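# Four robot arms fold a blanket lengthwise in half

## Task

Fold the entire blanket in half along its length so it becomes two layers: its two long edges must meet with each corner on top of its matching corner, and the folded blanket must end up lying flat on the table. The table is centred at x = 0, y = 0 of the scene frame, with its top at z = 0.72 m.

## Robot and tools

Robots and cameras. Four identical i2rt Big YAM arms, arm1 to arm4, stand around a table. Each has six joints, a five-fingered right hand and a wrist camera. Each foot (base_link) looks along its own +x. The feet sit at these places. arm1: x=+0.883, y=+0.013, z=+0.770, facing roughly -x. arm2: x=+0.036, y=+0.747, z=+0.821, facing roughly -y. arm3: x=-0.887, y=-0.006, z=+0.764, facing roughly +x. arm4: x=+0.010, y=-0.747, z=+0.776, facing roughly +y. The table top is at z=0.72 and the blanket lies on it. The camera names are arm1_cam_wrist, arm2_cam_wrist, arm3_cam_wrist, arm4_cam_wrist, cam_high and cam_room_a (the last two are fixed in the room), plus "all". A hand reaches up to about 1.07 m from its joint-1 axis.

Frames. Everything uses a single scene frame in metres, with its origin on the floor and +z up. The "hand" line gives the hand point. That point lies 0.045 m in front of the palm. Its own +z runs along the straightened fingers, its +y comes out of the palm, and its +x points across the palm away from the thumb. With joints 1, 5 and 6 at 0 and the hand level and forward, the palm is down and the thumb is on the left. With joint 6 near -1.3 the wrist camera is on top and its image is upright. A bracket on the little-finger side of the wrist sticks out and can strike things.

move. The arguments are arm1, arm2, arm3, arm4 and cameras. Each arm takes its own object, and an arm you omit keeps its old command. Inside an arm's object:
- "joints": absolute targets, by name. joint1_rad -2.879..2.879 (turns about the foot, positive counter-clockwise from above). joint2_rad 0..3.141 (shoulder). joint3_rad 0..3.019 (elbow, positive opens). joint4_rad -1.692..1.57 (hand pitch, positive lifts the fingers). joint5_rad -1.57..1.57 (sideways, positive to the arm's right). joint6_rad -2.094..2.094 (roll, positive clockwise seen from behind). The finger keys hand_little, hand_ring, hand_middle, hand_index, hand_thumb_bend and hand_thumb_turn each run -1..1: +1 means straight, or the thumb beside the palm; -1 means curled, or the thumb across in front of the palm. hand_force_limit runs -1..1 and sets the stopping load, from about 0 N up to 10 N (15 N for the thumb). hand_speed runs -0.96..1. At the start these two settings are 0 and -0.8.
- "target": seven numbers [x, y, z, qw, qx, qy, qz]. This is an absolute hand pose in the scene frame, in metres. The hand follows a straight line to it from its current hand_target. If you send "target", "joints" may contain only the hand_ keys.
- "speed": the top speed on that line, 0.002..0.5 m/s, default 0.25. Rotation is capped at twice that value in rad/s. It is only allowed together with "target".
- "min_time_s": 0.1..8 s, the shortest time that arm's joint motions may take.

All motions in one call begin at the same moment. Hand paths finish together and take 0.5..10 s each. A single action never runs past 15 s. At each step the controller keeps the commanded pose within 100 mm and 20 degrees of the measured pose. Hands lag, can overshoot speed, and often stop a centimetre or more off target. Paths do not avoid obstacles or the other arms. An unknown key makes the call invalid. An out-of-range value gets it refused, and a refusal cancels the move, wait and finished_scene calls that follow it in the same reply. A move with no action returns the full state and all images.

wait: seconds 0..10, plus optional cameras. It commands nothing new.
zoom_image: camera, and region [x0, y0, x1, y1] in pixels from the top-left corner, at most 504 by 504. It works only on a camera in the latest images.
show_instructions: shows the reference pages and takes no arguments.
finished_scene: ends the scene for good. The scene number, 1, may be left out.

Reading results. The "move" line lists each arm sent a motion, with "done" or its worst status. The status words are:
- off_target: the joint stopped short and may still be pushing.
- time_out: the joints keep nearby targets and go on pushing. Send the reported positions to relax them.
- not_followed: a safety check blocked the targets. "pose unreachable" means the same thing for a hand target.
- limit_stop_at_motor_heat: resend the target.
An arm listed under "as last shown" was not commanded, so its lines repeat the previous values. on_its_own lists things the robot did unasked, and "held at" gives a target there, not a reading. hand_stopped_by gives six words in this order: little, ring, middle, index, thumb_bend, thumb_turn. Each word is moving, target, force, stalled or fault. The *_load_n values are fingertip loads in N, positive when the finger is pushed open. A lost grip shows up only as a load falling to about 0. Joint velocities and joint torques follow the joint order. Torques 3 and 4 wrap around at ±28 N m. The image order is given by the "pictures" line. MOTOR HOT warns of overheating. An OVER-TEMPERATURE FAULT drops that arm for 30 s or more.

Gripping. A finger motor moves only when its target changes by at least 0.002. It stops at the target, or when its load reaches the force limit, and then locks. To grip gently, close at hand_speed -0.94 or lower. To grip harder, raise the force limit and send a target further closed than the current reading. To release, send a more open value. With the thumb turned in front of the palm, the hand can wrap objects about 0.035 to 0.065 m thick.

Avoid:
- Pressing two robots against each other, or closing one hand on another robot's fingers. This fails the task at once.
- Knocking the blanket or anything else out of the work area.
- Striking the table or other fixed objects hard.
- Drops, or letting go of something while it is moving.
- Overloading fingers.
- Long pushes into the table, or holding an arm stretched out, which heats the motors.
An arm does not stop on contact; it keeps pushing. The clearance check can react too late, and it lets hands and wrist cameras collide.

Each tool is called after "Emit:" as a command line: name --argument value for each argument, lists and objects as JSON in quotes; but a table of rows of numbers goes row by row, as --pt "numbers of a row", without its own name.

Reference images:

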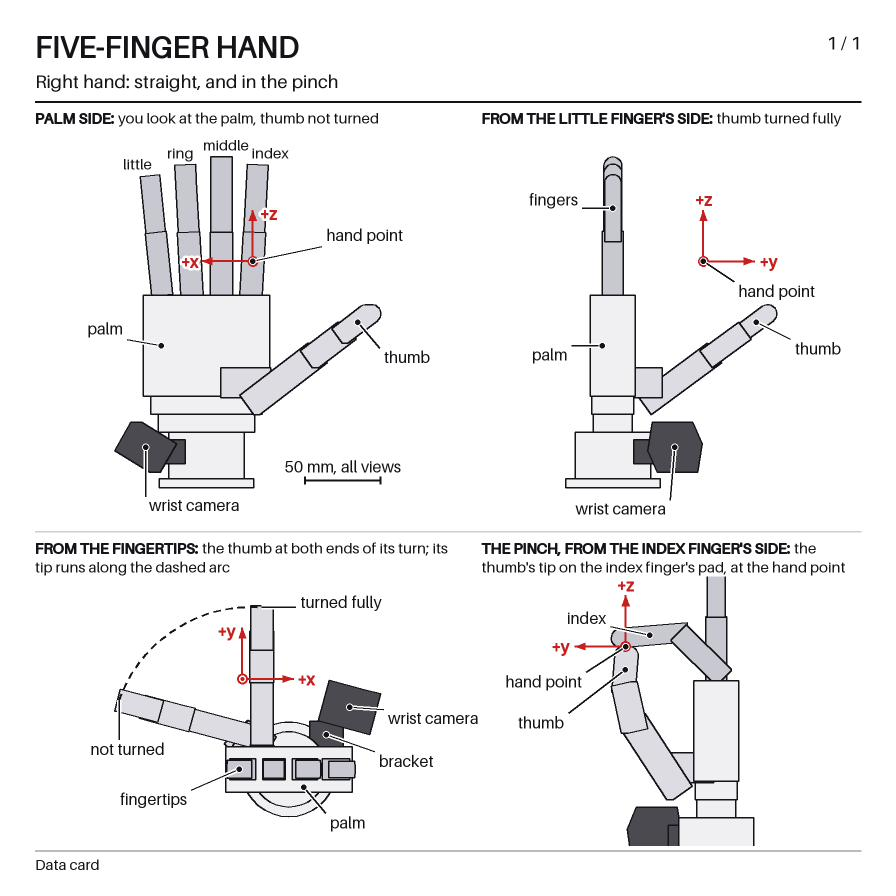

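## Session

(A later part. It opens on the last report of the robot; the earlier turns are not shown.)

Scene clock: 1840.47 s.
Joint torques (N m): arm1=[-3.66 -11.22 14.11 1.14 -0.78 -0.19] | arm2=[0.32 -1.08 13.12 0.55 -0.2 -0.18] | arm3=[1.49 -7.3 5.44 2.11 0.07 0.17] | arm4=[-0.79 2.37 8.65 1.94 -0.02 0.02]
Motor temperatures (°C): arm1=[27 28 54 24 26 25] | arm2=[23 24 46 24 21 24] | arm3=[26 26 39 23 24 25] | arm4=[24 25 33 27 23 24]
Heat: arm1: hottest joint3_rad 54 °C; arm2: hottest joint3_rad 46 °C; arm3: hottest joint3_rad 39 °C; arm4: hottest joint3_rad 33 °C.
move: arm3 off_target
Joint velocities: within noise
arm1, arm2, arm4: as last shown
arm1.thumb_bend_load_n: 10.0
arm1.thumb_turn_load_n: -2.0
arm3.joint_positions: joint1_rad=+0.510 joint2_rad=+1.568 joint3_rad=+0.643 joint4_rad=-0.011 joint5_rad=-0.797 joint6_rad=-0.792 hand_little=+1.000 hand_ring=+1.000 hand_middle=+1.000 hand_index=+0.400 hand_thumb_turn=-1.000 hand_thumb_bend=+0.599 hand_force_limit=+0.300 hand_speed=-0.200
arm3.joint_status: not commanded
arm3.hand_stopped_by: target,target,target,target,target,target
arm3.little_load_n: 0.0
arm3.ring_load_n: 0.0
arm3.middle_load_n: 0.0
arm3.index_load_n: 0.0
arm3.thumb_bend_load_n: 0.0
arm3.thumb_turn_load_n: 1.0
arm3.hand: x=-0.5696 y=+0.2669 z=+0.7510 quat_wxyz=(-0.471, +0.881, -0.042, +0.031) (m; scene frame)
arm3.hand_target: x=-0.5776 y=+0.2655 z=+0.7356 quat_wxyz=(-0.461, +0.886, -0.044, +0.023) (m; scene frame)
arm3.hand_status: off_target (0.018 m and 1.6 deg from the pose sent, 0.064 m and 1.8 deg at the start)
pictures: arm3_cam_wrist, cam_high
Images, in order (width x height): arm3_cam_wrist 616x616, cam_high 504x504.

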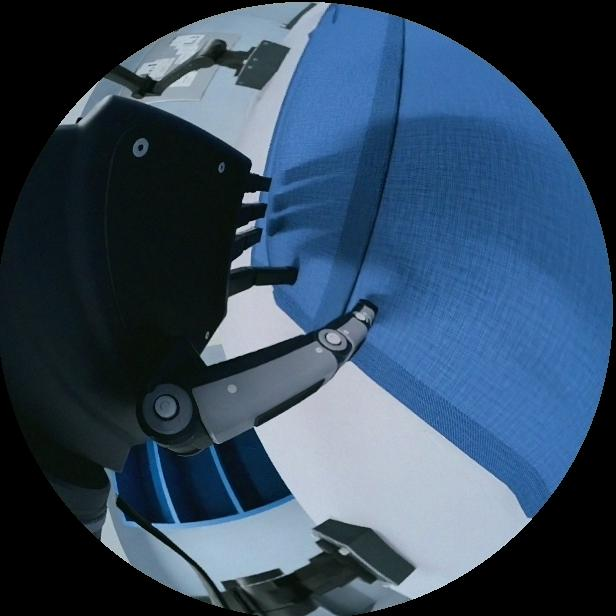

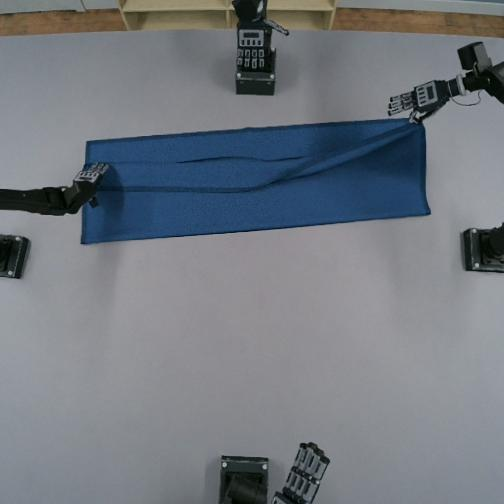

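Emit:
move --arm3 '{"joints": {"hand_index": 0.0, "hand_speed": -0.4, "hand_force_limit": 0.3}}' --cameras '["arm3_cam_wrist"]'

Emit:
zoom_image --camera "arm3_cam_wrist" --region '[200, 180, 450, 430]'

Emit:
move --arm3 '{"joints": {"hand_index": -0.2}}' --cameras '["arm3_cam_wrist"]'

Emit:
zoom_image --camera "arm3_cam_wrist" --region '[200, 180, 450, 430]'

Scene clock: 1848.63 s.
Joint torques (N m): arm1=[-3.66 -11.22 14.11 1.16 -0.78 -0.18] | arm2=[0.32 -0.91 13.23 0.53 -0.17 -0.19] | arm3=[1.03 -7.36 5.48 1.47 0.16 0.16] | arm4=[-0.67 2.32 8.64 1.94 -0.01 0]
Motor temperatures (°C): arm1=[27 28 54 24 26 25] | arm2=[23 24 46 24 21 24] | arm3=[26 26 38 23 23 25] | arm4=[24 25 33 27 23 24]
Heat: arm1: hottest joint3_rad 54 °C; arm2: hottest joint3_rad 46 °C; arm3: hottest joint3_rad 38 °C; arm4: hottest joint3_rad 33 °C.
move: arm3 done
Joint velocities: within noise
arm1, arm2, arm4: as last shown
arm1.little_load_n: -0.5
arm1.thumb_bend_load_n: 10.5
arm1.hand: x=+0.5319 y=+0.3640 z=+1.0253 quat_wxyz=(-0.304, +0.636, +0.626, -0.334) (m; scene frame)
arm3.joint_positions: joint1_rad=+0.516 joint2_rad=+1.568 joint3_rad=+0.643 joint4_rad=+0.003 joint5_rad=-0.799 joint6_rad=-0.792 hand_little=+1.000 hand_ring=+1.000 hand_middle=+1.000 hand_index=+0.000 hand_thumb_turn=-1.000 hand_thumb_bend=+0.599 hand_force_limit=+0.300 hand_speed=-0.400
arm3.joint_status: all done
arm3.hand_stopped_by: target,target,target,target,target,target
arm3.little_load_n: 0.0
arm3.ring_load_n: -0.5
arm3.middle_load_n: 0.0
arm3.index_load_n: 1.0
arm3.thumb_bend_load_n: 0.0
arm3.thumb_turn_load_n: 0.0
arm3.hand: x=-0.5687 y=+0.2701 z=+0.7523 quat_wxyz=(-0.474, +0.879, -0.037, +0.034) (m; scene frame)
arm3.hand_target: x=-0.5775 y=+0.2654 z=+0.7357 quat_wxyz=(-0.461, +0.886, -0.044, +0.023) (m; scene frame)
arm3.hand_status: not commanded
arm4.middle_load_n: 0.5
pictures: arm3_cam_wrist
Images, in order (width x height): arm3_cam_wrist 616x616.

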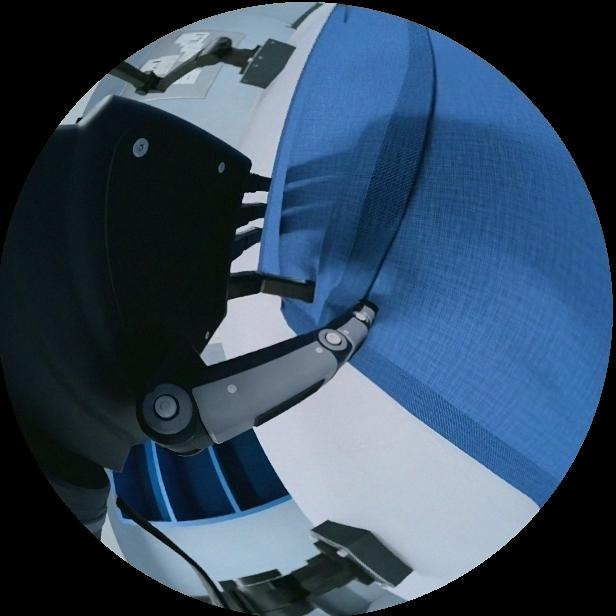

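Scaled by 2.016 from the camera's 616x616 image, which has a finer 880x880 frame.

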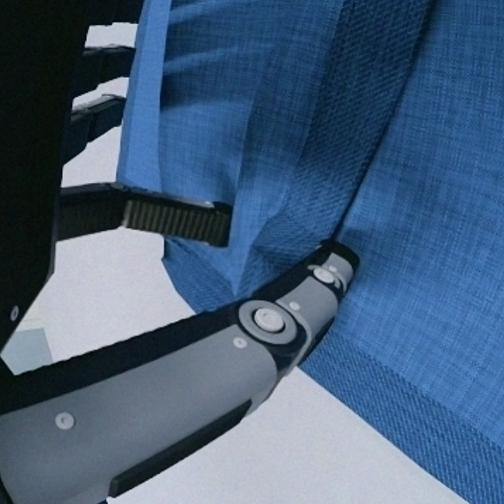

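Scene clock: 1849.23 s.
Joint torques (N m): arm1=[-3.66 -11.16 14.11 1.14 -0.78 -0.18] | arm2=[0.26 -0.97 13.05 0.61 -0.17 -0.19] | arm3=[1.03 -7.65 5.42 1.46 -0.1 0.15] | arm4=[-0.67 2.37 8.59 1.98 -0.03 0.03]
Motor temperatures (°C): arm1=[27 28 54 24 26 25] | arm2=[23 24 46 24 21 24] | arm3=[26 26 38 23 23 25] | arm4=[24 25 33 27 23 24]
Heat: arm1: hottest joint3_rad 54 °C; arm2: hottest joint3_rad 46 °C; arm3: hottest joint3_rad 38 °C; arm4: hottest joint3_rad 33 °C.
move: arm3 done
Joint velocities: within noise
arm1, arm2, arm4: as last shown
arm1.little_load_n: 0.0
arm1.ring_load_n: -0.5
arm1.index_load_n: 10.0
arm1.thumb_bend_load_n: 10.0
arm2.little_load_n: -0.5
arm2.middle_load_n: -0.5
arm3.joint_positions: joint1_rad=+0.516 joint2_rad=+1.571 joint3_rad=+0.643 joint4_rad=+0.003 joint5_rad=-0.793 joint6_rad=-0.792 hand_little=+1.000 hand_ring=+1.000 hand_middle=+1.000 hand_index=-0.200 hand_thumb_turn=-1.000 hand_thumb_bend=+0.598 hand_force_limit=+0.300 hand_speed=-0.400
arm3.joint_status: all done
arm3.hand_stopped_by: target,target,target,target,target,target
arm3.little_load_n: 0.0
arm3.ring_load_n: 0.0
arm3.middle_load_n: 0.0
arm3.index_load_n: 0.5
arm3.thumb_bend_load_n: -1.0
arm3.thumb_turn_load_n: 0.5
arm3.hand: x=-0.5683 y=+0.2694 z=+0.7507 quat_wxyz=(-0.472, +0.880, -0.038, +0.035) (m; scene frame)
arm3.hand_target: x=-0.5775 y=+0.2655 z=+0.7357 quat_wxyz=(-0.461, +0.886, -0.044, +0.023) (m; scene frame)
arm3.hand_status: not commanded
arm4.middle_load_n: -0.5
pictures: arm3_cam_wrist
Images, in order (width x height): arm3_cam_wrist 616x616.

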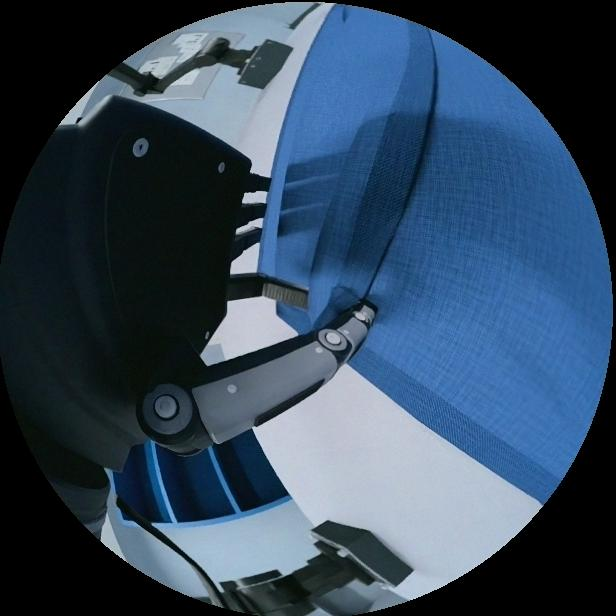

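Scaled by 2.016 from the camera's 616x616 image, which has a finer 880x880 frame.

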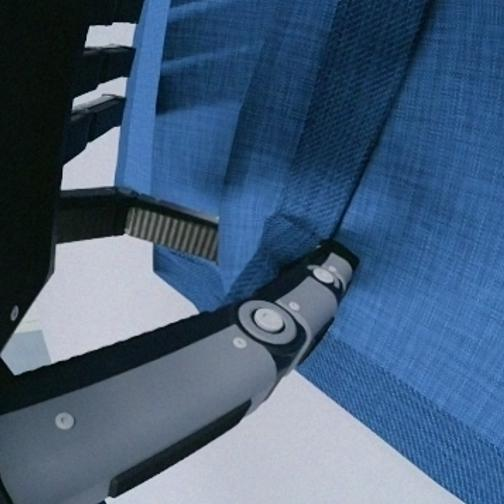

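Emit:
move --arm3 '{"joints": {"hand_thumb_bend": 0.35}}' --cameras '["arm3_cam_wrist"]'

Emit:
zoom_image --camera "arm3_cam_wrist" --region '[200, 180, 450, 430]'

Emit:
move --arm3 '{"joints": {"hand_thumb_bend": 0.0, "hand_index": -0.6}}' --cameras '["arm3_cam_wrist"]'

Emit:
zoom_image --camera "arm3_cam_wrist" --region '[200, 180, 450, 430]'

Scene clock: 1856.87 s.
Joint torques (N m): arm1=[-3.66 -11.28 14.09 1.16 -0.78 -0.18] | arm2=[0.32 -0.97 13.14 0.55 -0.19 -0.19] | arm3=[1.03 -7.94 5.41 1.47 -0.27 0.16] | arm4=[-0.73 2.32 8.61 1.96 -0.01 0.02]
Motor temperatures (°C): arm1=[27 28 54 24 26 25] | arm2=[23 24 46 24 21 24] | arm3=[26 26 38 23 23 25] | arm4=[24 25 33 27 23 24]
Heat: arm1: hottest joint3_rad 54 °C; arm2: hottest joint3_rad 46 °C; arm3: hottest joint3_rad 38 °C; arm4: hottest joint3_rad 33 °C.
move: arm3 done
Joint velocities: within noise
arm1.joint_positions: joint1_rad=-0.998 joint2_rad=+1.435 joint3_rad=+1.330 joint4_rad=-0.906 joint5_rad=-0.803 joint6_rad=-0.779 hand_little=+1.000 hand_ring=+1.000 hand_middle=+1.000 hand_index=-0.354 hand_thumb_turn=-1.000 hand_thumb_bend=+0.299 hand_force_limit=+0.300 hand_speed=-0.400
arm1.joint_status: not commanded
arm1.hand_stopped_by: target,target,target,force,force,target
arm1.little_load_n: 0.0
arm1.ring_load_n: 0.0
arm1.middle_load_n: 0.0
arm1.index_load_n: 9.5
arm1.thumb_bend_load_n: 10.0
arm1.thumb_turn_load_n: -2.0
arm1.hand: x=+0.5319 y=+0.3640 z=+1.0253 quat_wxyz=(-0.304, +0.636, +0.626, -0.334) (m; scene frame)
arm1.hand_target: x=+0.5307 y=+0.3789 z=+1.0499 quat_wxyz=(-0.327, +0.627, +0.627, -0.326) (m; scene frame)
arm1.hand_status: not commanded
arm2.joint_positions: joint1_rad=-0.102 joint2_rad=+0.656 joint3_rad=+0.973 joint4_rad=-1.677 joint5_rad=-0.045 joint6_rad=-0.127 hand_little=+1.000 hand_ring=+1.000 hand_middle=+1.000 hand_index=+1.000 hand_thumb_turn=+1.000 hand_thumb_bend=+1.000 hand_force_limit=+0.000 hand_speed=-0.800
arm2.joint_status: not commanded
arm2.hand_stopped_by: target,target,target,target,target,target
arm2.little_load_n: 0.0
arm2.ring_load_n: 0.0
arm2.middle_load_n: 0.0
arm2.index_load_n: -0.5
arm2.thumb_bend_load_n: 0.0
arm2.thumb_turn_load_n: 0.0
arm2.hand: x=+0.0528 y=+0.6245 z=+1.0811 quat_wxyz=(-0.003, -0.004, -0.994, +0.108) (m; scene frame)
arm2.hand_target: x=+0.0503 y=+0.6204 z=+1.0993 quat_wxyz=(+0.001, +0.000, -0.991, +0.131) (m; scene frame)
arm2.hand_status: not commanded
arm3.joint_positions: joint1_rad=+0.516 joint2_rad=+1.574 joint3_rad=+0.643 joint4_rad=+0.003 joint5_rad=-0.789 joint6_rad=-0.792 hand_little=+1.000 hand_ring=+1.000 hand_middle=+1.000 hand_index=-0.200 hand_thumb_turn=-1.000 hand_thumb_bend=+0.350 hand_force_limit=+0.300 hand_speed=-0.400
arm3.joint_status: all done
arm3.hand_stopped_by: target,target,target,target,target,target
arm3.little_load_n: 0.0
arm3.ring_load_n: 0.0
arm3.middle_load_n: 0.0
arm3.index_load_n: -0.5
arm3.thumb_bend_load_n: 0.5
arm3.thumb_turn_load_n: 0.0
arm3.hand: x=-0.5683 y=+0.2688 z=+0.7490 quat_wxyz=(-0.470, +0.881, -0.040, +0.035) (m; scene frame)
arm3.hand_target: x=-0.5775 y=+0.2655 z=+0.7357 quat_wxyz=(-0.461, +0.886, -0.044, +0.023) (m; scene frame)
arm3.hand_status: not commanded
arm4.joint_positions: joint1_rad=-0.354 joint2_rad=+0.646 joint3_rad=+1.604 joint4_rad=-1.162 joint5_rad=+0.015 joint6_rad=-1.239 hand_little=+1.000 hand_ring=+1.000 hand_middle=+1.000 hand_index=+1.000 hand_thumb_turn=+1.000 hand_thumb_bend=+1.000 hand_force_limit=+0.000 hand_speed=-0.800
arm4.joint_status: not commanded
arm4.hand_stopped_by: target,target,target,target,target,target
arm4.little_load_n: 0.0
arm4.ring_load_n: 0.0
arm4.middle_load_n: 0.0
arm4.index_load_n: 0.0
arm4.thumb_bend_load_n: 0.0
arm4.thumb_turn_load_n: 0.0
arm4.hand: x=+0.1450 y=-0.5525 z=+1.4000 quat_wxyz=(-0.428, +0.709, +0.313, +0.465) (m; scene frame)
arm4.hand_target: x=+0.1437 y=-0.5556 z=+1.4085 quat_wxyz=(-0.433, +0.703, +0.311, +0.471) (m; scene frame)
arm4.hand_status: not commanded
pictures: arm3_cam_wrist
Images, in order (width x height): arm3_cam_wrist 616x616.

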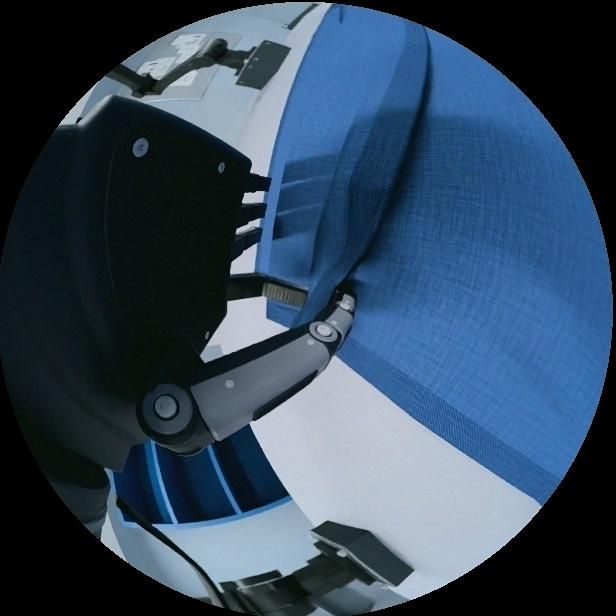

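Scaled by 2.016 from the camera's 616x616 image, which has a finer 880x880 frame.

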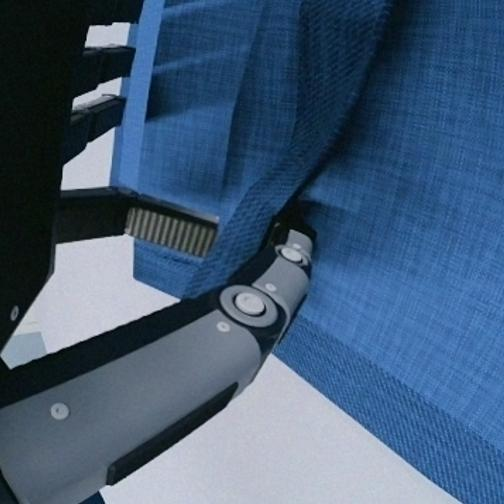

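Scene clock: 1857.60 s.
Joint torques (N m): arm1=[-3.6 -11.28 14.12 1.16 -0.78 -0.19] | arm2=[0.67 -1.08 13.14 0.61 -0.17 -0.23] | arm3=[1.03 -8.64 5.45 1.46 -0.49 0.16] | arm4=[-0.79 2.26 8.57 2 -0.02 0.03]
Motor temperatures (°C): arm1=[27 28 54 24 26 25] | arm2=[23 24 46 24 21 24] | arm3=[26 26 38 23 23 25] | arm4=[24 25 33 27 23 24]
Heat: arm1: hottest joint3_rad 54 °C; arm2: hottest joint3_rad 46 °C; arm3: hottest joint3_rad 38 °C; arm4: hottest joint3_rad 33 °C.
move: arm3 off_target
Joint velocities: within noise
arm1, arm2, arm4: as last shown
arm1.thumb_bend_load_n: 10.5
arm1.thumb_turn_load_n: -2.5
arm2.little_load_n: -0.5
arm2.index_load_n: 0.0
arm3.joint_positions: joint1_rad=+0.516 joint2_rad=+1.582 joint3_rad=+0.642 joint4_rad=+0.003 joint5_rad=-0.784 joint6_rad=-0.792 hand_little=+1.000 hand_ring=+1.000 hand_middle=+1.000 hand_index=-0.348 hand_thumb_turn=-1.000 hand_thumb_bend=+0.278 hand_force_limit=+0.300 hand_speed=-0.400
arm3.joint_status: hand_index off_target (ended at -0.348, target -0.600); hand_thumb_bend off_target (ended at +0.278, target +0.000)
arm3.hand_stopped_by: target,target,target,force,force,target
arm3.little_load_n: 0.0
arm3.ring_load_n: 0.0
arm3.middle_load_n: 0.0
arm3.index_load_n: 12.0
arm3.thumb_bend_load_n: 8.5
arm3.thumb_turn_load_n: -1.0
arm3.hand: x=-0.5693 y=+0.2675 z=+0.7453 quat_wxyz=(-0.467, +0.883, -0.042, +0.033) (m; scene frame)
arm3.hand_target: x=-0.5774 y=+0.2655 z=+0.7357 quat_wxyz=(-0.461, +0.886, -0.044, +0.023) (m; scene frame)
arm3.hand_status: not commanded
pictures: arm3_cam_wrist
Images, in order (width x height): arm3_cam_wrist 616x616.

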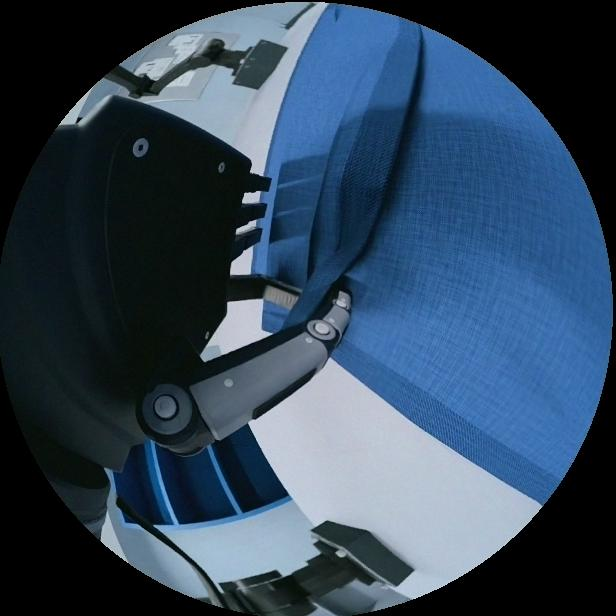

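Scaled by 2.016 from the camera's 616x616 image, which has a finer 880x880 frame.

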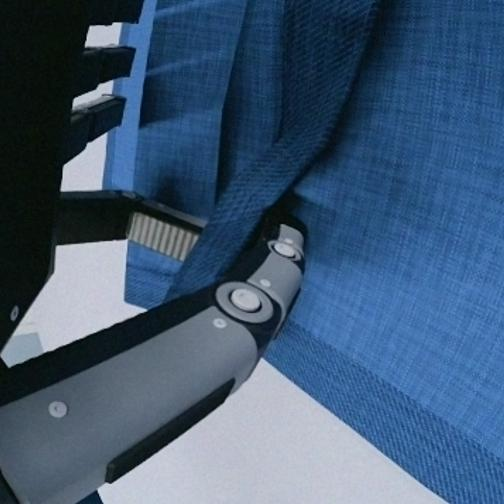

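Emit:
move --arm3 '{"target": [-0.60, 0.265, 0.86, 0.4612, -0.8860, 0.0444, -0.0231], "speed": 0.1}' --cameras '["arm3_cam_wrist", "cam_high", "arm2_cam_wrist"]'

Emit:
zoom_image --camera "arm3_cam_wrist" --region '[200, 180, 450, 430]'

Emit:
zoom_image --camera "arm2_cam_wrist" --region '[220, 0, 370, 150]'

Scene clock: 1864.60 s.
Joint torques (N m): arm1=[-3.66 -11.22 14.11 1.16 -0.78 -0.19] | arm2=[0.44 -0.79 13.15 0.59 -0.19 -0.22] | arm3=[1.73 -7.94 12.14 0.53 -0.64 0.39] | arm4=[-0.5 2.32 8.62 1.96 -0.02 0.03]
Motor temperatures (°C): arm1=[27 28 54 24 26 25] | arm2=[23 24 46 24 21 24] | arm3=[26 26 38 23 23 25] | arm4=[24 25 33 27 23 24]
Heat: arm1: hottest joint3_rad 54 °C; arm2: hottest joint3_rad 46 °C; arm3: hottest joint3_rad 38 °C; arm4: hottest joint3_rad 33 °C.
move: arm3 off_target
Joint velocities: within noise
arm1, arm2, arm4: as last shown
arm1.middle_load_n: -0.5
arm1.index_load_n: 10.0
arm1.thumb_bend_load_n: 10.0
arm1.thumb_turn_load_n: -2.0
arm2.little_load_n: 0.0
arm3.joint_positions: joint1_rad=+0.535 joint2_rad=+1.254 joint3_rad=+0.672 joint4_rad=-0.384 joint5_rad=-0.764 joint6_rad=-0.781 hand_little=+1.000 hand_ring=+1.000 hand_middle=+1.000 hand_index=-0.348 hand_thumb_turn=-1.000 hand_thumb_bend=+0.278 hand_force_limit=+0.300 hand_speed=-0.400
arm3.joint_status: not commanded
arm3.hand_stopped_by: target,target,target,force,force,target
arm3.little_load_n: 0.0
arm3.ring_load_n: -0.5
arm3.middle_load_n: 0.0
arm3.index_load_n: 10.5
arm3.thumb_bend_load_n: 7.0
arm3.thumb_turn_load_n: -2.5
arm3.hand: x=-0.6069 y=+0.2546 z=+0.8429 quat_wxyz=(-0.455, +0.889, -0.048, +0.021) (m; scene frame)
arm3.hand_target: x=-0.6004 y=+0.2646 z=+0.8598 quat_wxyz=(-0.461, +0.886, -0.044, +0.023) (m; scene frame)
arm3.hand_status: off_target (0.021 m and 1.0 deg from the pose sent, 0.119 m and 1.3 deg at the start)
pictures: arm2_cam_wrist, arm3_cam_wrist, cam_high
Images, in order (width x height): arm2_cam_wrist 616x616, arm3_cam_wrist 616x616, cam_high 504x504.

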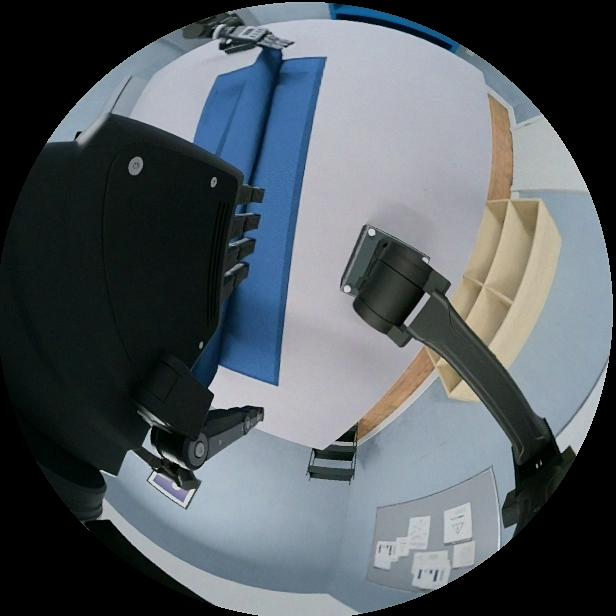

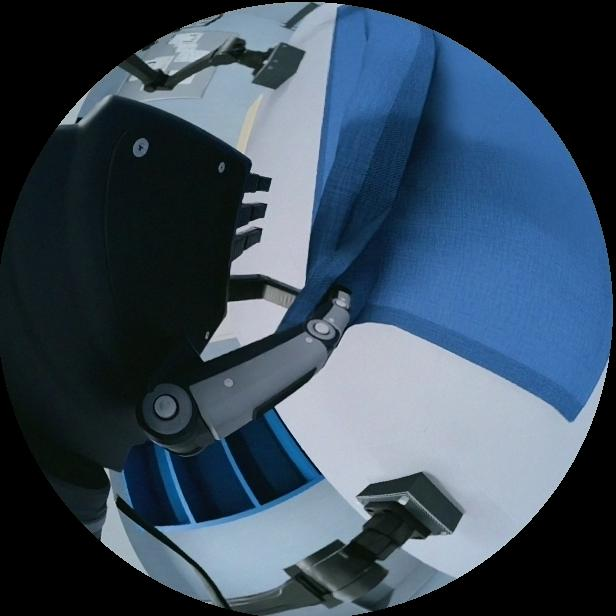

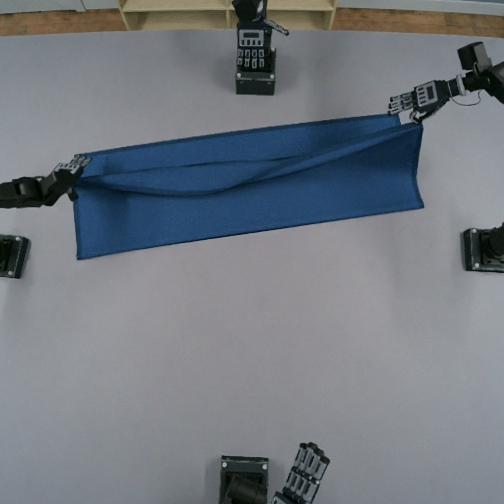

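Scaled by 2.016 from the camera's 616x616 image, which has a finer 880x880 frame.

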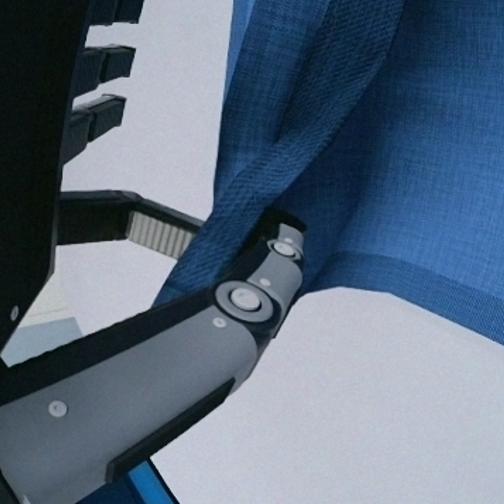

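Scaled by 3.360 from the camera's 616x616 image, which has a finer 880x880 frame.

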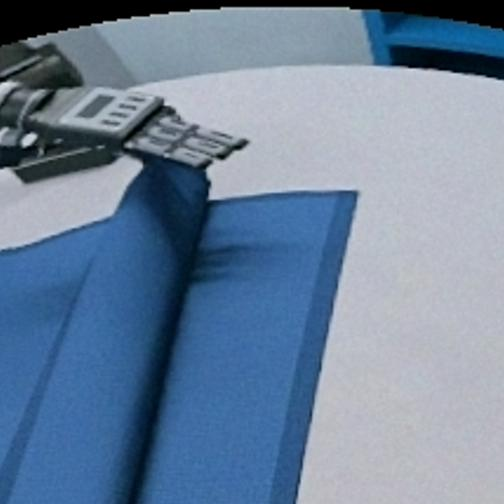

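Emit:
zoom_image --camera "cam_high" --region '[340, 90, 460, 230]'

Emit:
zoom_image --camera "cam_high" --region '[40, 130, 180, 270]'

Scaled by 3.600.

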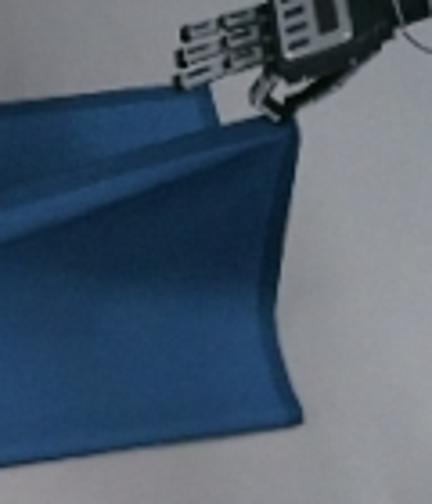

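Scaled by 3.600.

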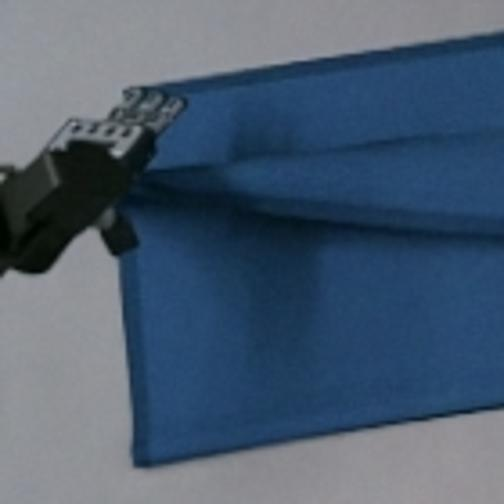

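Emit:
move --arm1 '{"target": [0.600, 0.28, 1.08, 0.3265, -0.6273, -0.6273, 0.3265], "speed": 0.14}' --arm3 '{"target": [-0.605, 0.13, 1.05, 0.4612, -0.8860, 0.0444, -0.0231], "speed": 0.14}' --cameras '["cam_high"]'

Emit:
move --arm1 '{"target": [0.615, 0.17, 1.10, 0.3265, -0.6273, -0.6273, 0.3265], "speed": 0.12}' --arm3 '{"target": [-0.595, 0.01, 1.10, 0.4612, -0.8860, 0.0444, -0.0231], "speed": 0.12}' --cameras '["cam_high", "cam_room_a"]'

Scene clock: 1888.13 s.
Joint torques (N m): arm1=[-4.37 -7.77 9.77 1.13 -0.74 -0.21] | arm2=[0.38 -0.73 13.12 0.57 -0.19 -0.23] | arm3=[0.15 -5.54 13.85 -0.44 -1.06 0.23] | arm4=[-0.79 2.2 8.57 1.91 -0.02 0.02]
Motor temperatures (°C): arm1=[27 28 54 24 26 25] | arm2=[23 24 46 24 21 24] | arm3=[26 26 40 23 24 25] | arm4=[24 25 33 27 23 24]
Heat: arm1: hottest joint3_rad 54 °C; arm2: hottest joint3_rad 46 °C; arm3: hottest joint3_rad 40 °C; arm4: hottest joint3_rad 33 °C.
move: arm1 done; arm3 off_target
Joint velocities: within noise
arm1.joint_positions: joint1_rad=-1.023 joint2_rad=+1.138 joint3_rad=+1.196 joint4_rad=-1.057 joint5_rad=-0.824 joint6_rad=-0.821 hand_little=+1.000 hand_ring=+1.000 hand_middle=+1.000 hand_index=-0.354 hand_thumb_turn=-1.000 hand_thumb_bend=+0.299 hand_force_limit=+0.300 hand_speed=-0.400
arm1.joint_status: not commanded
arm1.hand_stopped_by: target,target,target,force,force,target
arm1.little_load_n: 0.0
arm1.ring_load_n: -0.5
arm1.middle_load_n: 0.0
arm1.index_load_n: 10.5
arm1.thumb_bend_load_n: 10.5
arm1.thumb_turn_load_n: -2.0
arm1.hand: x=+0.5916 y=+0.2755 z=+1.0761 quat_wxyz=(-0.320, +0.623, +0.632, -0.332) (m; scene frame)
arm1.hand_target: x=+0.5997 y=+0.2798 z=+1.0799 quat_wxyz=(-0.326, +0.627, +0.627, -0.326) (m; scene frame)
arm1.hand_status: done (0.010 m and 1.1 deg from the pose sent, 0.121 m and 2.9 deg at the start)
arm2, arm4: as last shown
arm3.joint_positions: joint1_rad=+0.153 joint2_rad=+1.075 joint3_rad=+1.093 joint4_rad=-1.403 joint5_rad=-0.928 joint6_rad=-1.323 hand_little=+1.000 hand_ring=+1.000 hand_middle=+1.000 hand_index=-0.348 hand_thumb_turn=-1.000 hand_thumb_bend=+0.278 hand_force_limit=+0.300 hand_speed=-0.400
arm3.joint_status: not commanded
arm3.hand_stopped_by: target,target,target,force,force,target
arm3.little_load_n: 0.0
arm3.ring_load_n: 0.0
arm3.middle_load_n: 0.0
arm3.index_load_n: 10.5
arm3.thumb_bend_load_n: 7.0
arm3.thumb_turn_load_n: -2.5
arm3.hand: x=-0.6118 y=+0.1303 z=+1.0319 quat_wxyz=(-0.457, +0.888, -0.046, +0.014) (m; scene frame)
arm3.hand_target: x=-0.6055 y=+0.1300 z=+1.0496 quat_wxyz=(-0.461, +0.886, -0.045, +0.024) (m; scene frame)
arm3.hand_status: off_target (0.019 m and 1.2 deg from the pose sent, 0.242 m and 0.9 deg at the start)
arm4.thumb_turn_load_n: -0.5
pictures: cam_high
Images, in order (width x height): cam_high 504x504.

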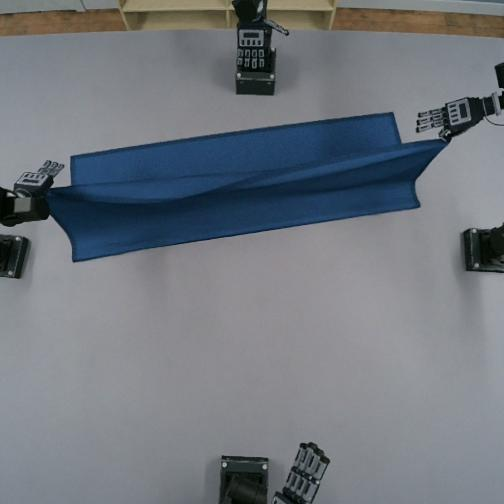

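Scene clock: 1889.93 s.
Joint torques (N m): arm1=[-1.67 -3.55 9.72 1.36 -0.4 0.02] | arm2=[0.44 -1.03 13.05 0.54 -0.19 -0.21] | arm3=[0.21 -7.12 13.89 -0.77 -0.63 0.2] | arm4=[-0.91 2.37 8.59 1.95 -0.02 0.02]
Motor temperatures (°C): arm1=[27 28 54 24 26 25] | arm2=[23 24 46 24 21 24] | arm3=[26 26 41 23 24 25] | arm4=[24 25 33 27 23 24]
Heat: arm1: hottest joint3_rad 54 °C; arm2: hottest joint3_rad 46 °C; arm3: hottest joint3_rad 41 °C; arm4: hottest joint3_rad 33 °C.
move: arm1 done; arm3 off_target
Joint velocities: within noise
arm1.joint_positions: joint1_rad=-0.907 joint2_rad=+0.849 joint3_rad=+1.070 joint4_rad=-1.094 joint5_rad=-0.741 joint6_rad=-0.667 hand_little=+1.000 hand_ring=+1.000 hand_middle=+1.000 hand_index=-0.354 hand_thumb_turn=-1.000 hand_thumb_bend=+0.299 hand_force_limit=+0.300 hand_speed=-0.400
arm1.joint_status: not commanded
arm1.hand_stopped_by: target,target,target,force,force,target
arm1.little_load_n: 0.0
arm1.ring_load_n: 0.0
arm1.middle_load_n: 0.0
arm1.index_load_n: 11.0
arm1.thumb_bend_load_n: 10.5
arm1.thumb_turn_load_n: -2.0
arm1.hand: x=+0.6151 y=+0.1749 z=+1.0988 quat_wxyz=(-0.331, +0.626, +0.626, -0.326) (m; scene frame)
arm1.hand_target: x=+0.6150 y=+0.1700 z=+1.0999 quat_wxyz=(-0.326, +0.627, +0.627, -0.327) (m; scene frame)
arm1.hand_status: done (0.005 m and 0.5 deg from the pose sent, 0.111 m and 1.1 deg at the start)
arm2, arm4: as last shown
arm3.joint_positions: joint1_rad=-0.207 joint2_rad=+1.083 joint3_rad=+1.248 joint4_rad=-1.660 joint5_rad=-0.881 joint6_rad=-1.609 hand_little=+1.000 hand_ring=+1.000 hand_middle=+1.000 hand_index=-0.348 hand_thumb_turn=-1.000 hand_thumb_bend=+0.278 hand_force_limit=+0.300 hand_speed=-0.400
arm3.joint_status: not commanded
arm3.hand_stopped_by: target,target,target,force,force,target
arm3.little_load_n: 0.0
arm3.ring_load_n: 0.0
arm3.middle_load_n: 0.0
arm3.index_load_n: 10.5
arm3.thumb_bend_load_n: 7.0
arm3.thumb_turn_load_n: -2.5
arm3.hand: x=-0.5950 y=+0.0137 z=+1.0767 quat_wxyz=(-0.418, +0.896, -0.106, +0.106) (m; scene frame)
arm3.hand_target: x=-0.5951 y=+0.0114 z=+1.0987 quat_wxyz=(-0.413, +0.896, -0.101, +0.125) (m; scene frame)
arm3.hand_status: off_target (0.024 m and 12.9 deg from the pose sent, 0.139 m and 1.2 deg at the start; a joint's target at an end of its range on 39 of 54 steps)
arm4.thumb_turn_load_n: 0.0
pictures: cam_high, cam_room_a
Images, in order (width x height): cam_high 504x504, cam_room_a 504x504.

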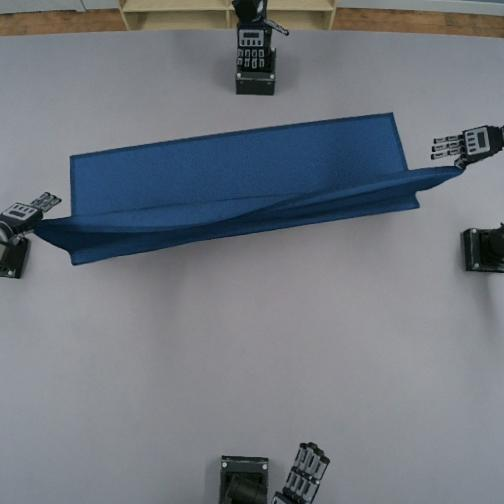

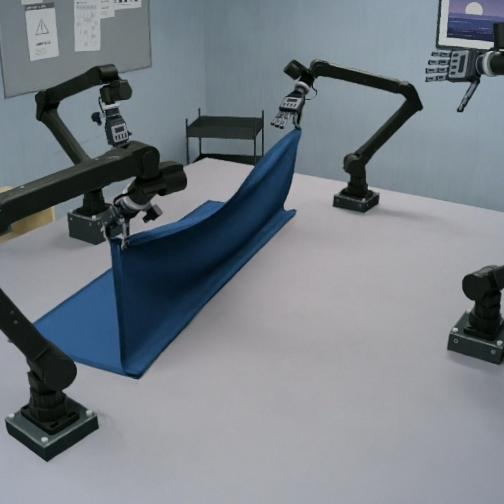

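Emit:
move --arm1 '{"target": [0.605, 0.09, 1.09, 0.3265, -0.6273, -0.6273, 0.3265], "speed": 0.12}' --arm3 '{"target": [-0.610, -0.04, 1.10, 0.4612, -0.8860, 0.0444, -0.0231], "speed": 0.12}' --cameras '["cam_high", "cam_room_a"]'

Emit:
zoom_image --camera "cam_high" --region '[340, 90, 480, 250]'

Emit:
zoom_image --camera "cam_high" --region '[20, 130, 160, 290]'

Scene clock: 1899.90 s.
Joint torques (N m): arm1=[-1.55 -2.14 9.8 2.73 -0.31 0.01] | arm2=[0.5 -1.26 13.11 0.5 -0.2 -0.22] | arm3=[-0.15 -6.59 12.36 -0.55 -0.52 0.18] | arm4=[-0.73 2.26 8.68 1.91 -0.02 0.02]
Motor temperatures (°C): arm1=[27 28 54 24 26 25] | arm2=[23 24 46 24 21 24] | arm3=[26 26 43 23 24 25] | arm4=[24 25 33 27 23 24]
Heat: arm1: hottest joint3_rad 54 °C; arm2: hottest joint3_rad 46 °C; arm3: hottest joint3_rad 43 °C; arm4: hottest joint3_rad 33 °C.
move: arm1 done; arm3 off_target
Joint velocities: within noise
arm1.joint_positions: joint1_rad=-0.614 joint2_rad=+0.682 joint3_rad=+0.959 joint4_rad=-1.024 joint5_rad=-0.533 joint6_rad=-0.406 hand_little=+1.000 hand_ring=+1.000 hand_middle=+1.000 hand_index=-0.354 hand_thumb_turn=-1.000 hand_thumb_bend=+0.299 hand_force_limit=+0.300 hand_speed=-0.400
arm1.joint_status: not commanded
arm1.hand_stopped_by: target,target,target,force,force,target
arm1.little_load_n: 0.0
arm1.ring_load_n: 0.0
arm1.middle_load_n: 0.0
arm1.index_load_n: 11.0
arm1.thumb_bend_load_n: 10.0
arm1.thumb_turn_load_n: -2.0
arm1.hand: x=+0.6074 y=+0.0923 z=+1.0846 quat_wxyz=(-0.318, +0.633, +0.627, -0.323) (m; scene frame)
arm1.hand_target: x=+0.6051 y=+0.0899 z=+1.0900 quat_wxyz=(-0.326, +0.627, +0.627, -0.327) (m; scene frame)
arm1.hand_status: done (0.006 m and 1.3 deg from the pose sent, 0.086 m and 0.6 deg at the start)
arm2, arm4: as last shown
arm2.thumb_bend_load_n: -0.5
arm3.joint_positions: joint1_rad=-0.352 joint2_rad=+1.027 joint3_rad=+1.248 joint4_rad=-1.663 joint5_rad=-0.819 joint6_rad=-1.674 hand_little=+1.000 hand_ring=+1.000 hand_middle=+1.000 hand_index=-0.348 hand_thumb_turn=-1.000 hand_thumb_bend=+0.278 hand_force_limit=+0.300 hand_speed=-0.400
arm3.joint_status: not commanded
arm3.hand_stopped_by: target,target,target,force,force,target
arm3.little_load_n: 0.0
arm3.ring_load_n: 0.0
arm3.middle_load_n: 0.0
arm3.index_load_n: 10.5
arm3.thumb_bend_load_n: 7.0
arm3.thumb_turn_load_n: -2.0
arm3.hand: x=-0.6057 y=-0.0366 z=+1.0827 quat_wxyz=(-0.370, +0.904, -0.135, +0.164) (m; scene frame)
arm3.hand_target: x=-0.6095 y=-0.0388 z=+1.0988 quat_wxyz=(-0.363, +0.905, -0.134, +0.178) (m; scene frame)
arm3.hand_status: off_target (0.018 m and 22.0 deg from the pose sent, 0.060 m and 12.9 deg at the start; pose on its path clipped on 23 of 53 steps; a joint's target at an end of its range on 53 of 53 steps)
pictures: cam_high, cam_room_a
Images, in order (width x height): cam_high 504x504, cam_room_a 504x504.

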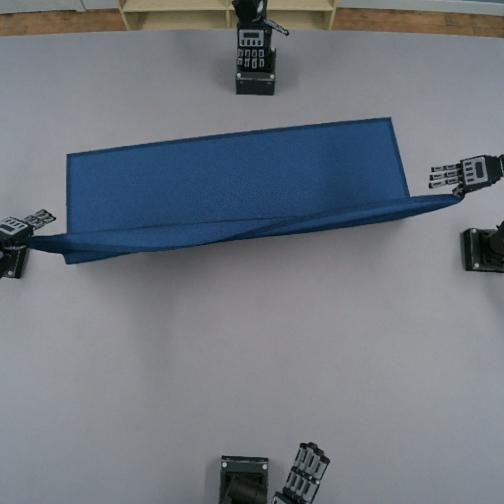

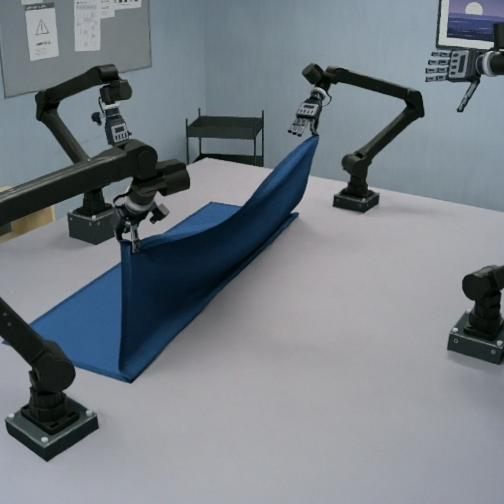

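Scaled by 3.150.

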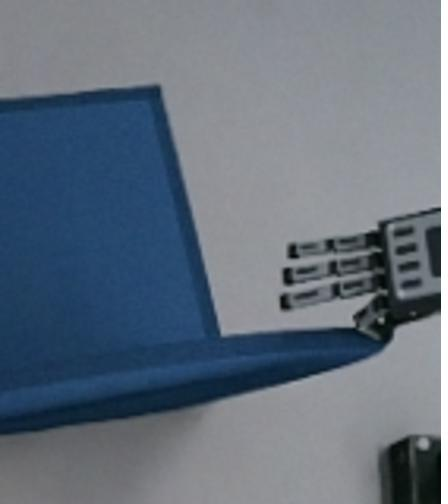

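Scaled by 3.150.

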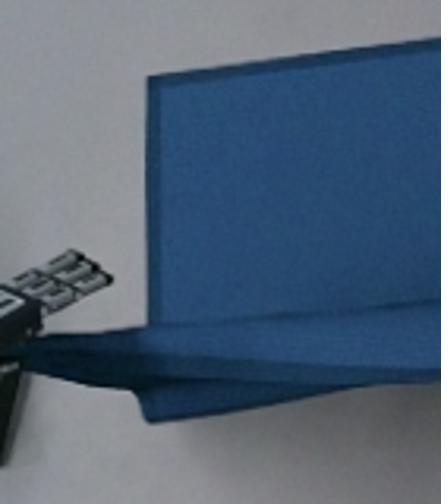

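Emit:
move --arm1 '{"target": [0.600, 0.20, 1.10, 0.3265, -0.6273, -0.6273, 0.3265], "speed": 0.12}' --arm3 '{"target": [-0.63, 0.04, 1.10, 0.4612, -0.8860, 0.0444, -0.0231], "speed": 0.12}' --cameras '["cam_high"]'

Emit:
move --arm1 '{"target": [0.585, 0.318, 1.075, 0.3265, -0.6273, -0.6273, 0.3265], "speed": 0.12}' --arm3 '{"target": [-0.645, 0.155, 1.075, 0.4612, -0.8860, 0.0444, -0.0231], "speed": 0.12}' --cameras '["cam_high"]'

Emit:
zoom_image --camera "cam_high" --region '[340, 90, 480, 250]'

Emit:
zoom_image --camera "cam_high" --region '[20, 130, 160, 290]'

Scene clock: 1921.87 s.
Joint torques (N m): arm1=[-4.13 -4.19 14.23 1.16 -0.66 -0.21] | arm2=[0.09 -0.79 13.15 0.57 -0.21 -0.21] | arm3=[1.38 -6.18 9.05 -0.49 -0.9 0.45] | arm4=[-0.97 2.26 8.55 2 -0.01 0.02]
Motor temperatures (°C): arm1=[27 27 53 24 26 25] | arm2=[23 24 46 24 21 24] | arm3=[26 26 44 23 24 25] | arm4=[24 25 33 27 23 24]
Heat: arm1: hottest joint3_rad 53 °C; arm2: hottest joint3_rad 46 °C; arm3: hottest joint3_rad 44 °C; arm4: hottest joint3_rad 33 °C.
move: arm1 off_target; arm3 off_target
Joint velocities: within noise
arm1.joint_positions: joint1_rad=-0.894 joint2_rad=+0.931 joint3_rad=+1.059 joint4_rad=-1.060 joint5_rad=-0.746 joint6_rad=-0.666 hand_little=+1.000 hand_ring=+1.000 hand_middle=+1.000 hand_index=-0.354 hand_thumb_turn=-1.000 hand_thumb_bend=+0.299 hand_force_limit=+0.300 hand_speed=-0.400
arm1.joint_status: not commanded
arm1.hand_stopped_by: target,target,target,force,force,target
arm1.little_load_n: 0.0
arm1.ring_load_n: 0.0
arm1.middle_load_n: 0.0
arm1.index_load_n: 10.5
arm1.thumb_bend_load_n: 10.0
arm1.thumb_turn_load_n: -1.5
arm1.hand: x=+0.6004 y=+0.1878 z=+1.0749 quat_wxyz=(-0.303, +0.635, +0.628, -0.334) (m; scene frame)
arm1.hand_target: x=+0.6004 y=+0.1991 z=+1.0995 quat_wxyz=(-0.327, +0.627, +0.627, -0.326) (m; scene frame)
arm1.hand_status: off_target (0.028 m and 3.0 deg from the pose sent, 0.109 m and 1.3 deg at the start)
arm2, arm4: as last shown
arm2.thumb_bend_load_n: 0.0
arm3.joint_positions: joint1_rad=-0.155 joint2_rad=+0.992 joint3_rad=+1.240 joint4_rad=-1.663 joint5_rad=-0.878 joint6_rad=-1.568 hand_little=+1.000 hand_ring=+1.000 hand_middle=+1.000 hand_index=-0.348 hand_thumb_turn=-1.000 hand_thumb_bend=+0.278 hand_force_limit=+0.300 hand_speed=-0.400
arm3.joint_status: not commanded
arm3.hand_stopped_by: target,target,target,force,force,target
arm3.little_load_n: 0.0
arm3.ring_load_n: 0.0
arm3.middle_load_n: 0.0
arm3.index_load_n: 11.0
arm3.thumb_bend_load_n: 7.5
arm3.thumb_turn_load_n: -2.5
arm3.hand: x=-0.6179 y=+0.0346 z=+1.0958 quat_wxyz=(-0.416, +0.897, -0.085, +0.122) (m; scene frame)
arm3.hand_target: x=-0.6292 y=+0.0409 z=+1.0992 quat_wxyz=(-0.420, +0.896, -0.093, +0.112) (m; scene frame)
arm3.hand_status: off_target (0.014 m and 13.4 deg from the pose sent, 0.082 m and 22.0 deg at the start; a joint's target at an end of its range on 69 of 70 steps)
arm4.ring_load_n: -0.5
arm4.thumb_bend_load_n: 0.5
pictures: cam_high
Images, in order (width x height): cam_high 504x504.

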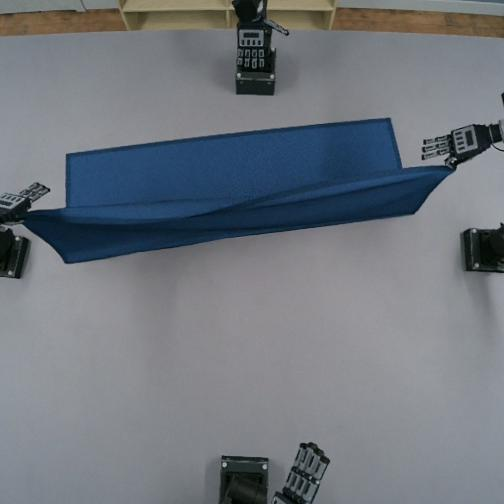

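Scene clock: 1923.73 s.
Joint torques (N m): arm1=[-4.31 -8.59 13.98 1.95 -0.7 -0.2] | arm2=[0.21 -0.97 13.22 0.57 -0.19 -0.23] | arm3=[1.49 -5.95 9.29 0.79 -0.97 0.51] | arm4=[-0.73 2.49 8.61 1.99 0 0.03]
Motor temperatures (°C): arm1=[27 27 53 24 26 25] | arm2=[23 24 46 24 21 24] | arm3=[26 26 44 23 24 25] | arm4=[24 25 33 27 23 24]
Heat: arm1: hottest joint3_rad 53 °C; arm2: hottest joint3_rad 46 °C; arm3: hottest joint3_rad 44 °C; arm4: hottest joint3_rad 33 °C.
move: arm1 off_target; arm3 done
Joint velocities: within noise
arm1.joint_positions: joint1_rad=-1.035 joint2_rad=+1.235 joint3_rad=+1.213 joint4_rad=-1.053 joint5_rad=-0.831 joint6_rad=-0.833 hand_little=+1.000 hand_ring=+1.000 hand_middle=+1.000 hand_index=-0.354 hand_thumb_turn=-1.000 hand_thumb_bend=+0.299 hand_force_limit=+0.300 hand_speed=-0.400
arm1.joint_status: not commanded
arm1.hand_stopped_by: target,target,target,force,force,target
arm1.little_load_n: 0.0
arm1.ring_load_n: 0.0
arm1.middle_load_n: 0.0
arm1.index_load_n: 11.0
arm1.thumb_bend_load_n: 10.0
arm1.thumb_turn_load_n: -2.0
arm1.hand: x=+0.5852 y=+0.2971 z=+1.0493 quat_wxyz=(-0.292, +0.638, +0.626, -0.340) (m; scene frame)
arm1.hand_target: x=+0.5858 y=+0.3165 z=+1.0751 quat_wxyz=(-0.327, +0.627, +0.627, -0.326) (m; scene frame)
arm1.hand_status: off_target (0.033 m and 4.4 deg from the pose sent, 0.131 m and 3.0 deg at the start)
arm2, arm4: as last shown
arm3.joint_positions: joint1_rad=+0.240 joint2_rad=+0.978 joint3_rad=+1.132 joint4_rad=-1.398 joint5_rad=-0.902 joint6_rad=-1.188 hand_little=+1.000 hand_ring=+1.000 hand_middle=+1.000 hand_index=-0.348 hand_thumb_turn=-1.000 hand_thumb_bend=+0.278 hand_force_limit=+0.300 hand_speed=-0.400
arm3.joint_status: not commanded
arm3.hand_stopped_by: target,target,target,force,force,target
arm3.little_load_n: 0.0
arm3.ring_load_n: 0.0
arm3.middle_load_n: 0.0
arm3.index_load_n: 10.5
arm3.thumb_bend_load_n: 7.0
arm3.thumb_turn_load_n: -2.5
arm3.hand: x=-0.6375 y=+0.1514 z=+1.0723 quat_wxyz=(-0.458, +0.888, -0.038, +0.029) (m; scene frame)
arm3.hand_target: x=-0.6449 y=+0.1549 z=+1.0749 quat_wxyz=(-0.461, +0.886, -0.044, +0.023) (m; scene frame)
arm3.hand_status: done (0.009 m and 1.1 deg from the pose sent, 0.125 m and 13.4 deg at the start)
arm4.ring_load_n: 0.0
arm4.thumb_bend_load_n: 0.0
pictures: cam_high
Images, in order (width x height): cam_high 504x504.

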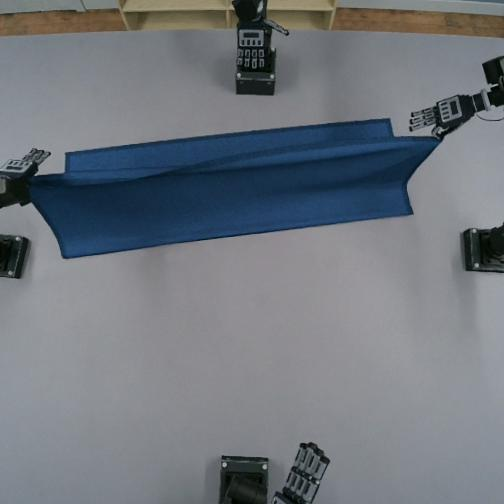

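Scaled by 3.150.

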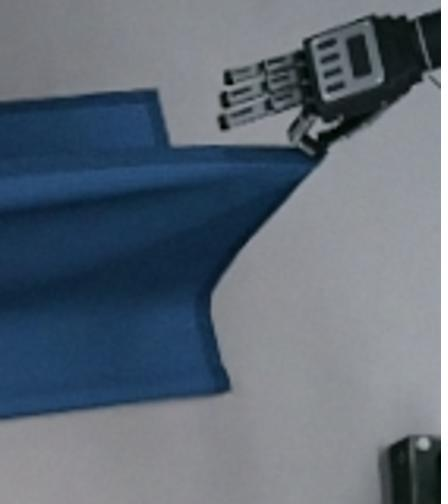

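Scaled by 3.150.

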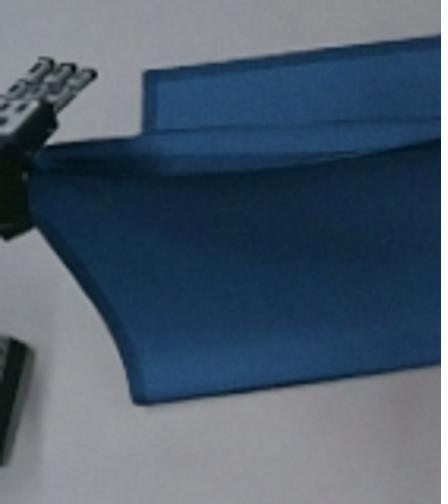

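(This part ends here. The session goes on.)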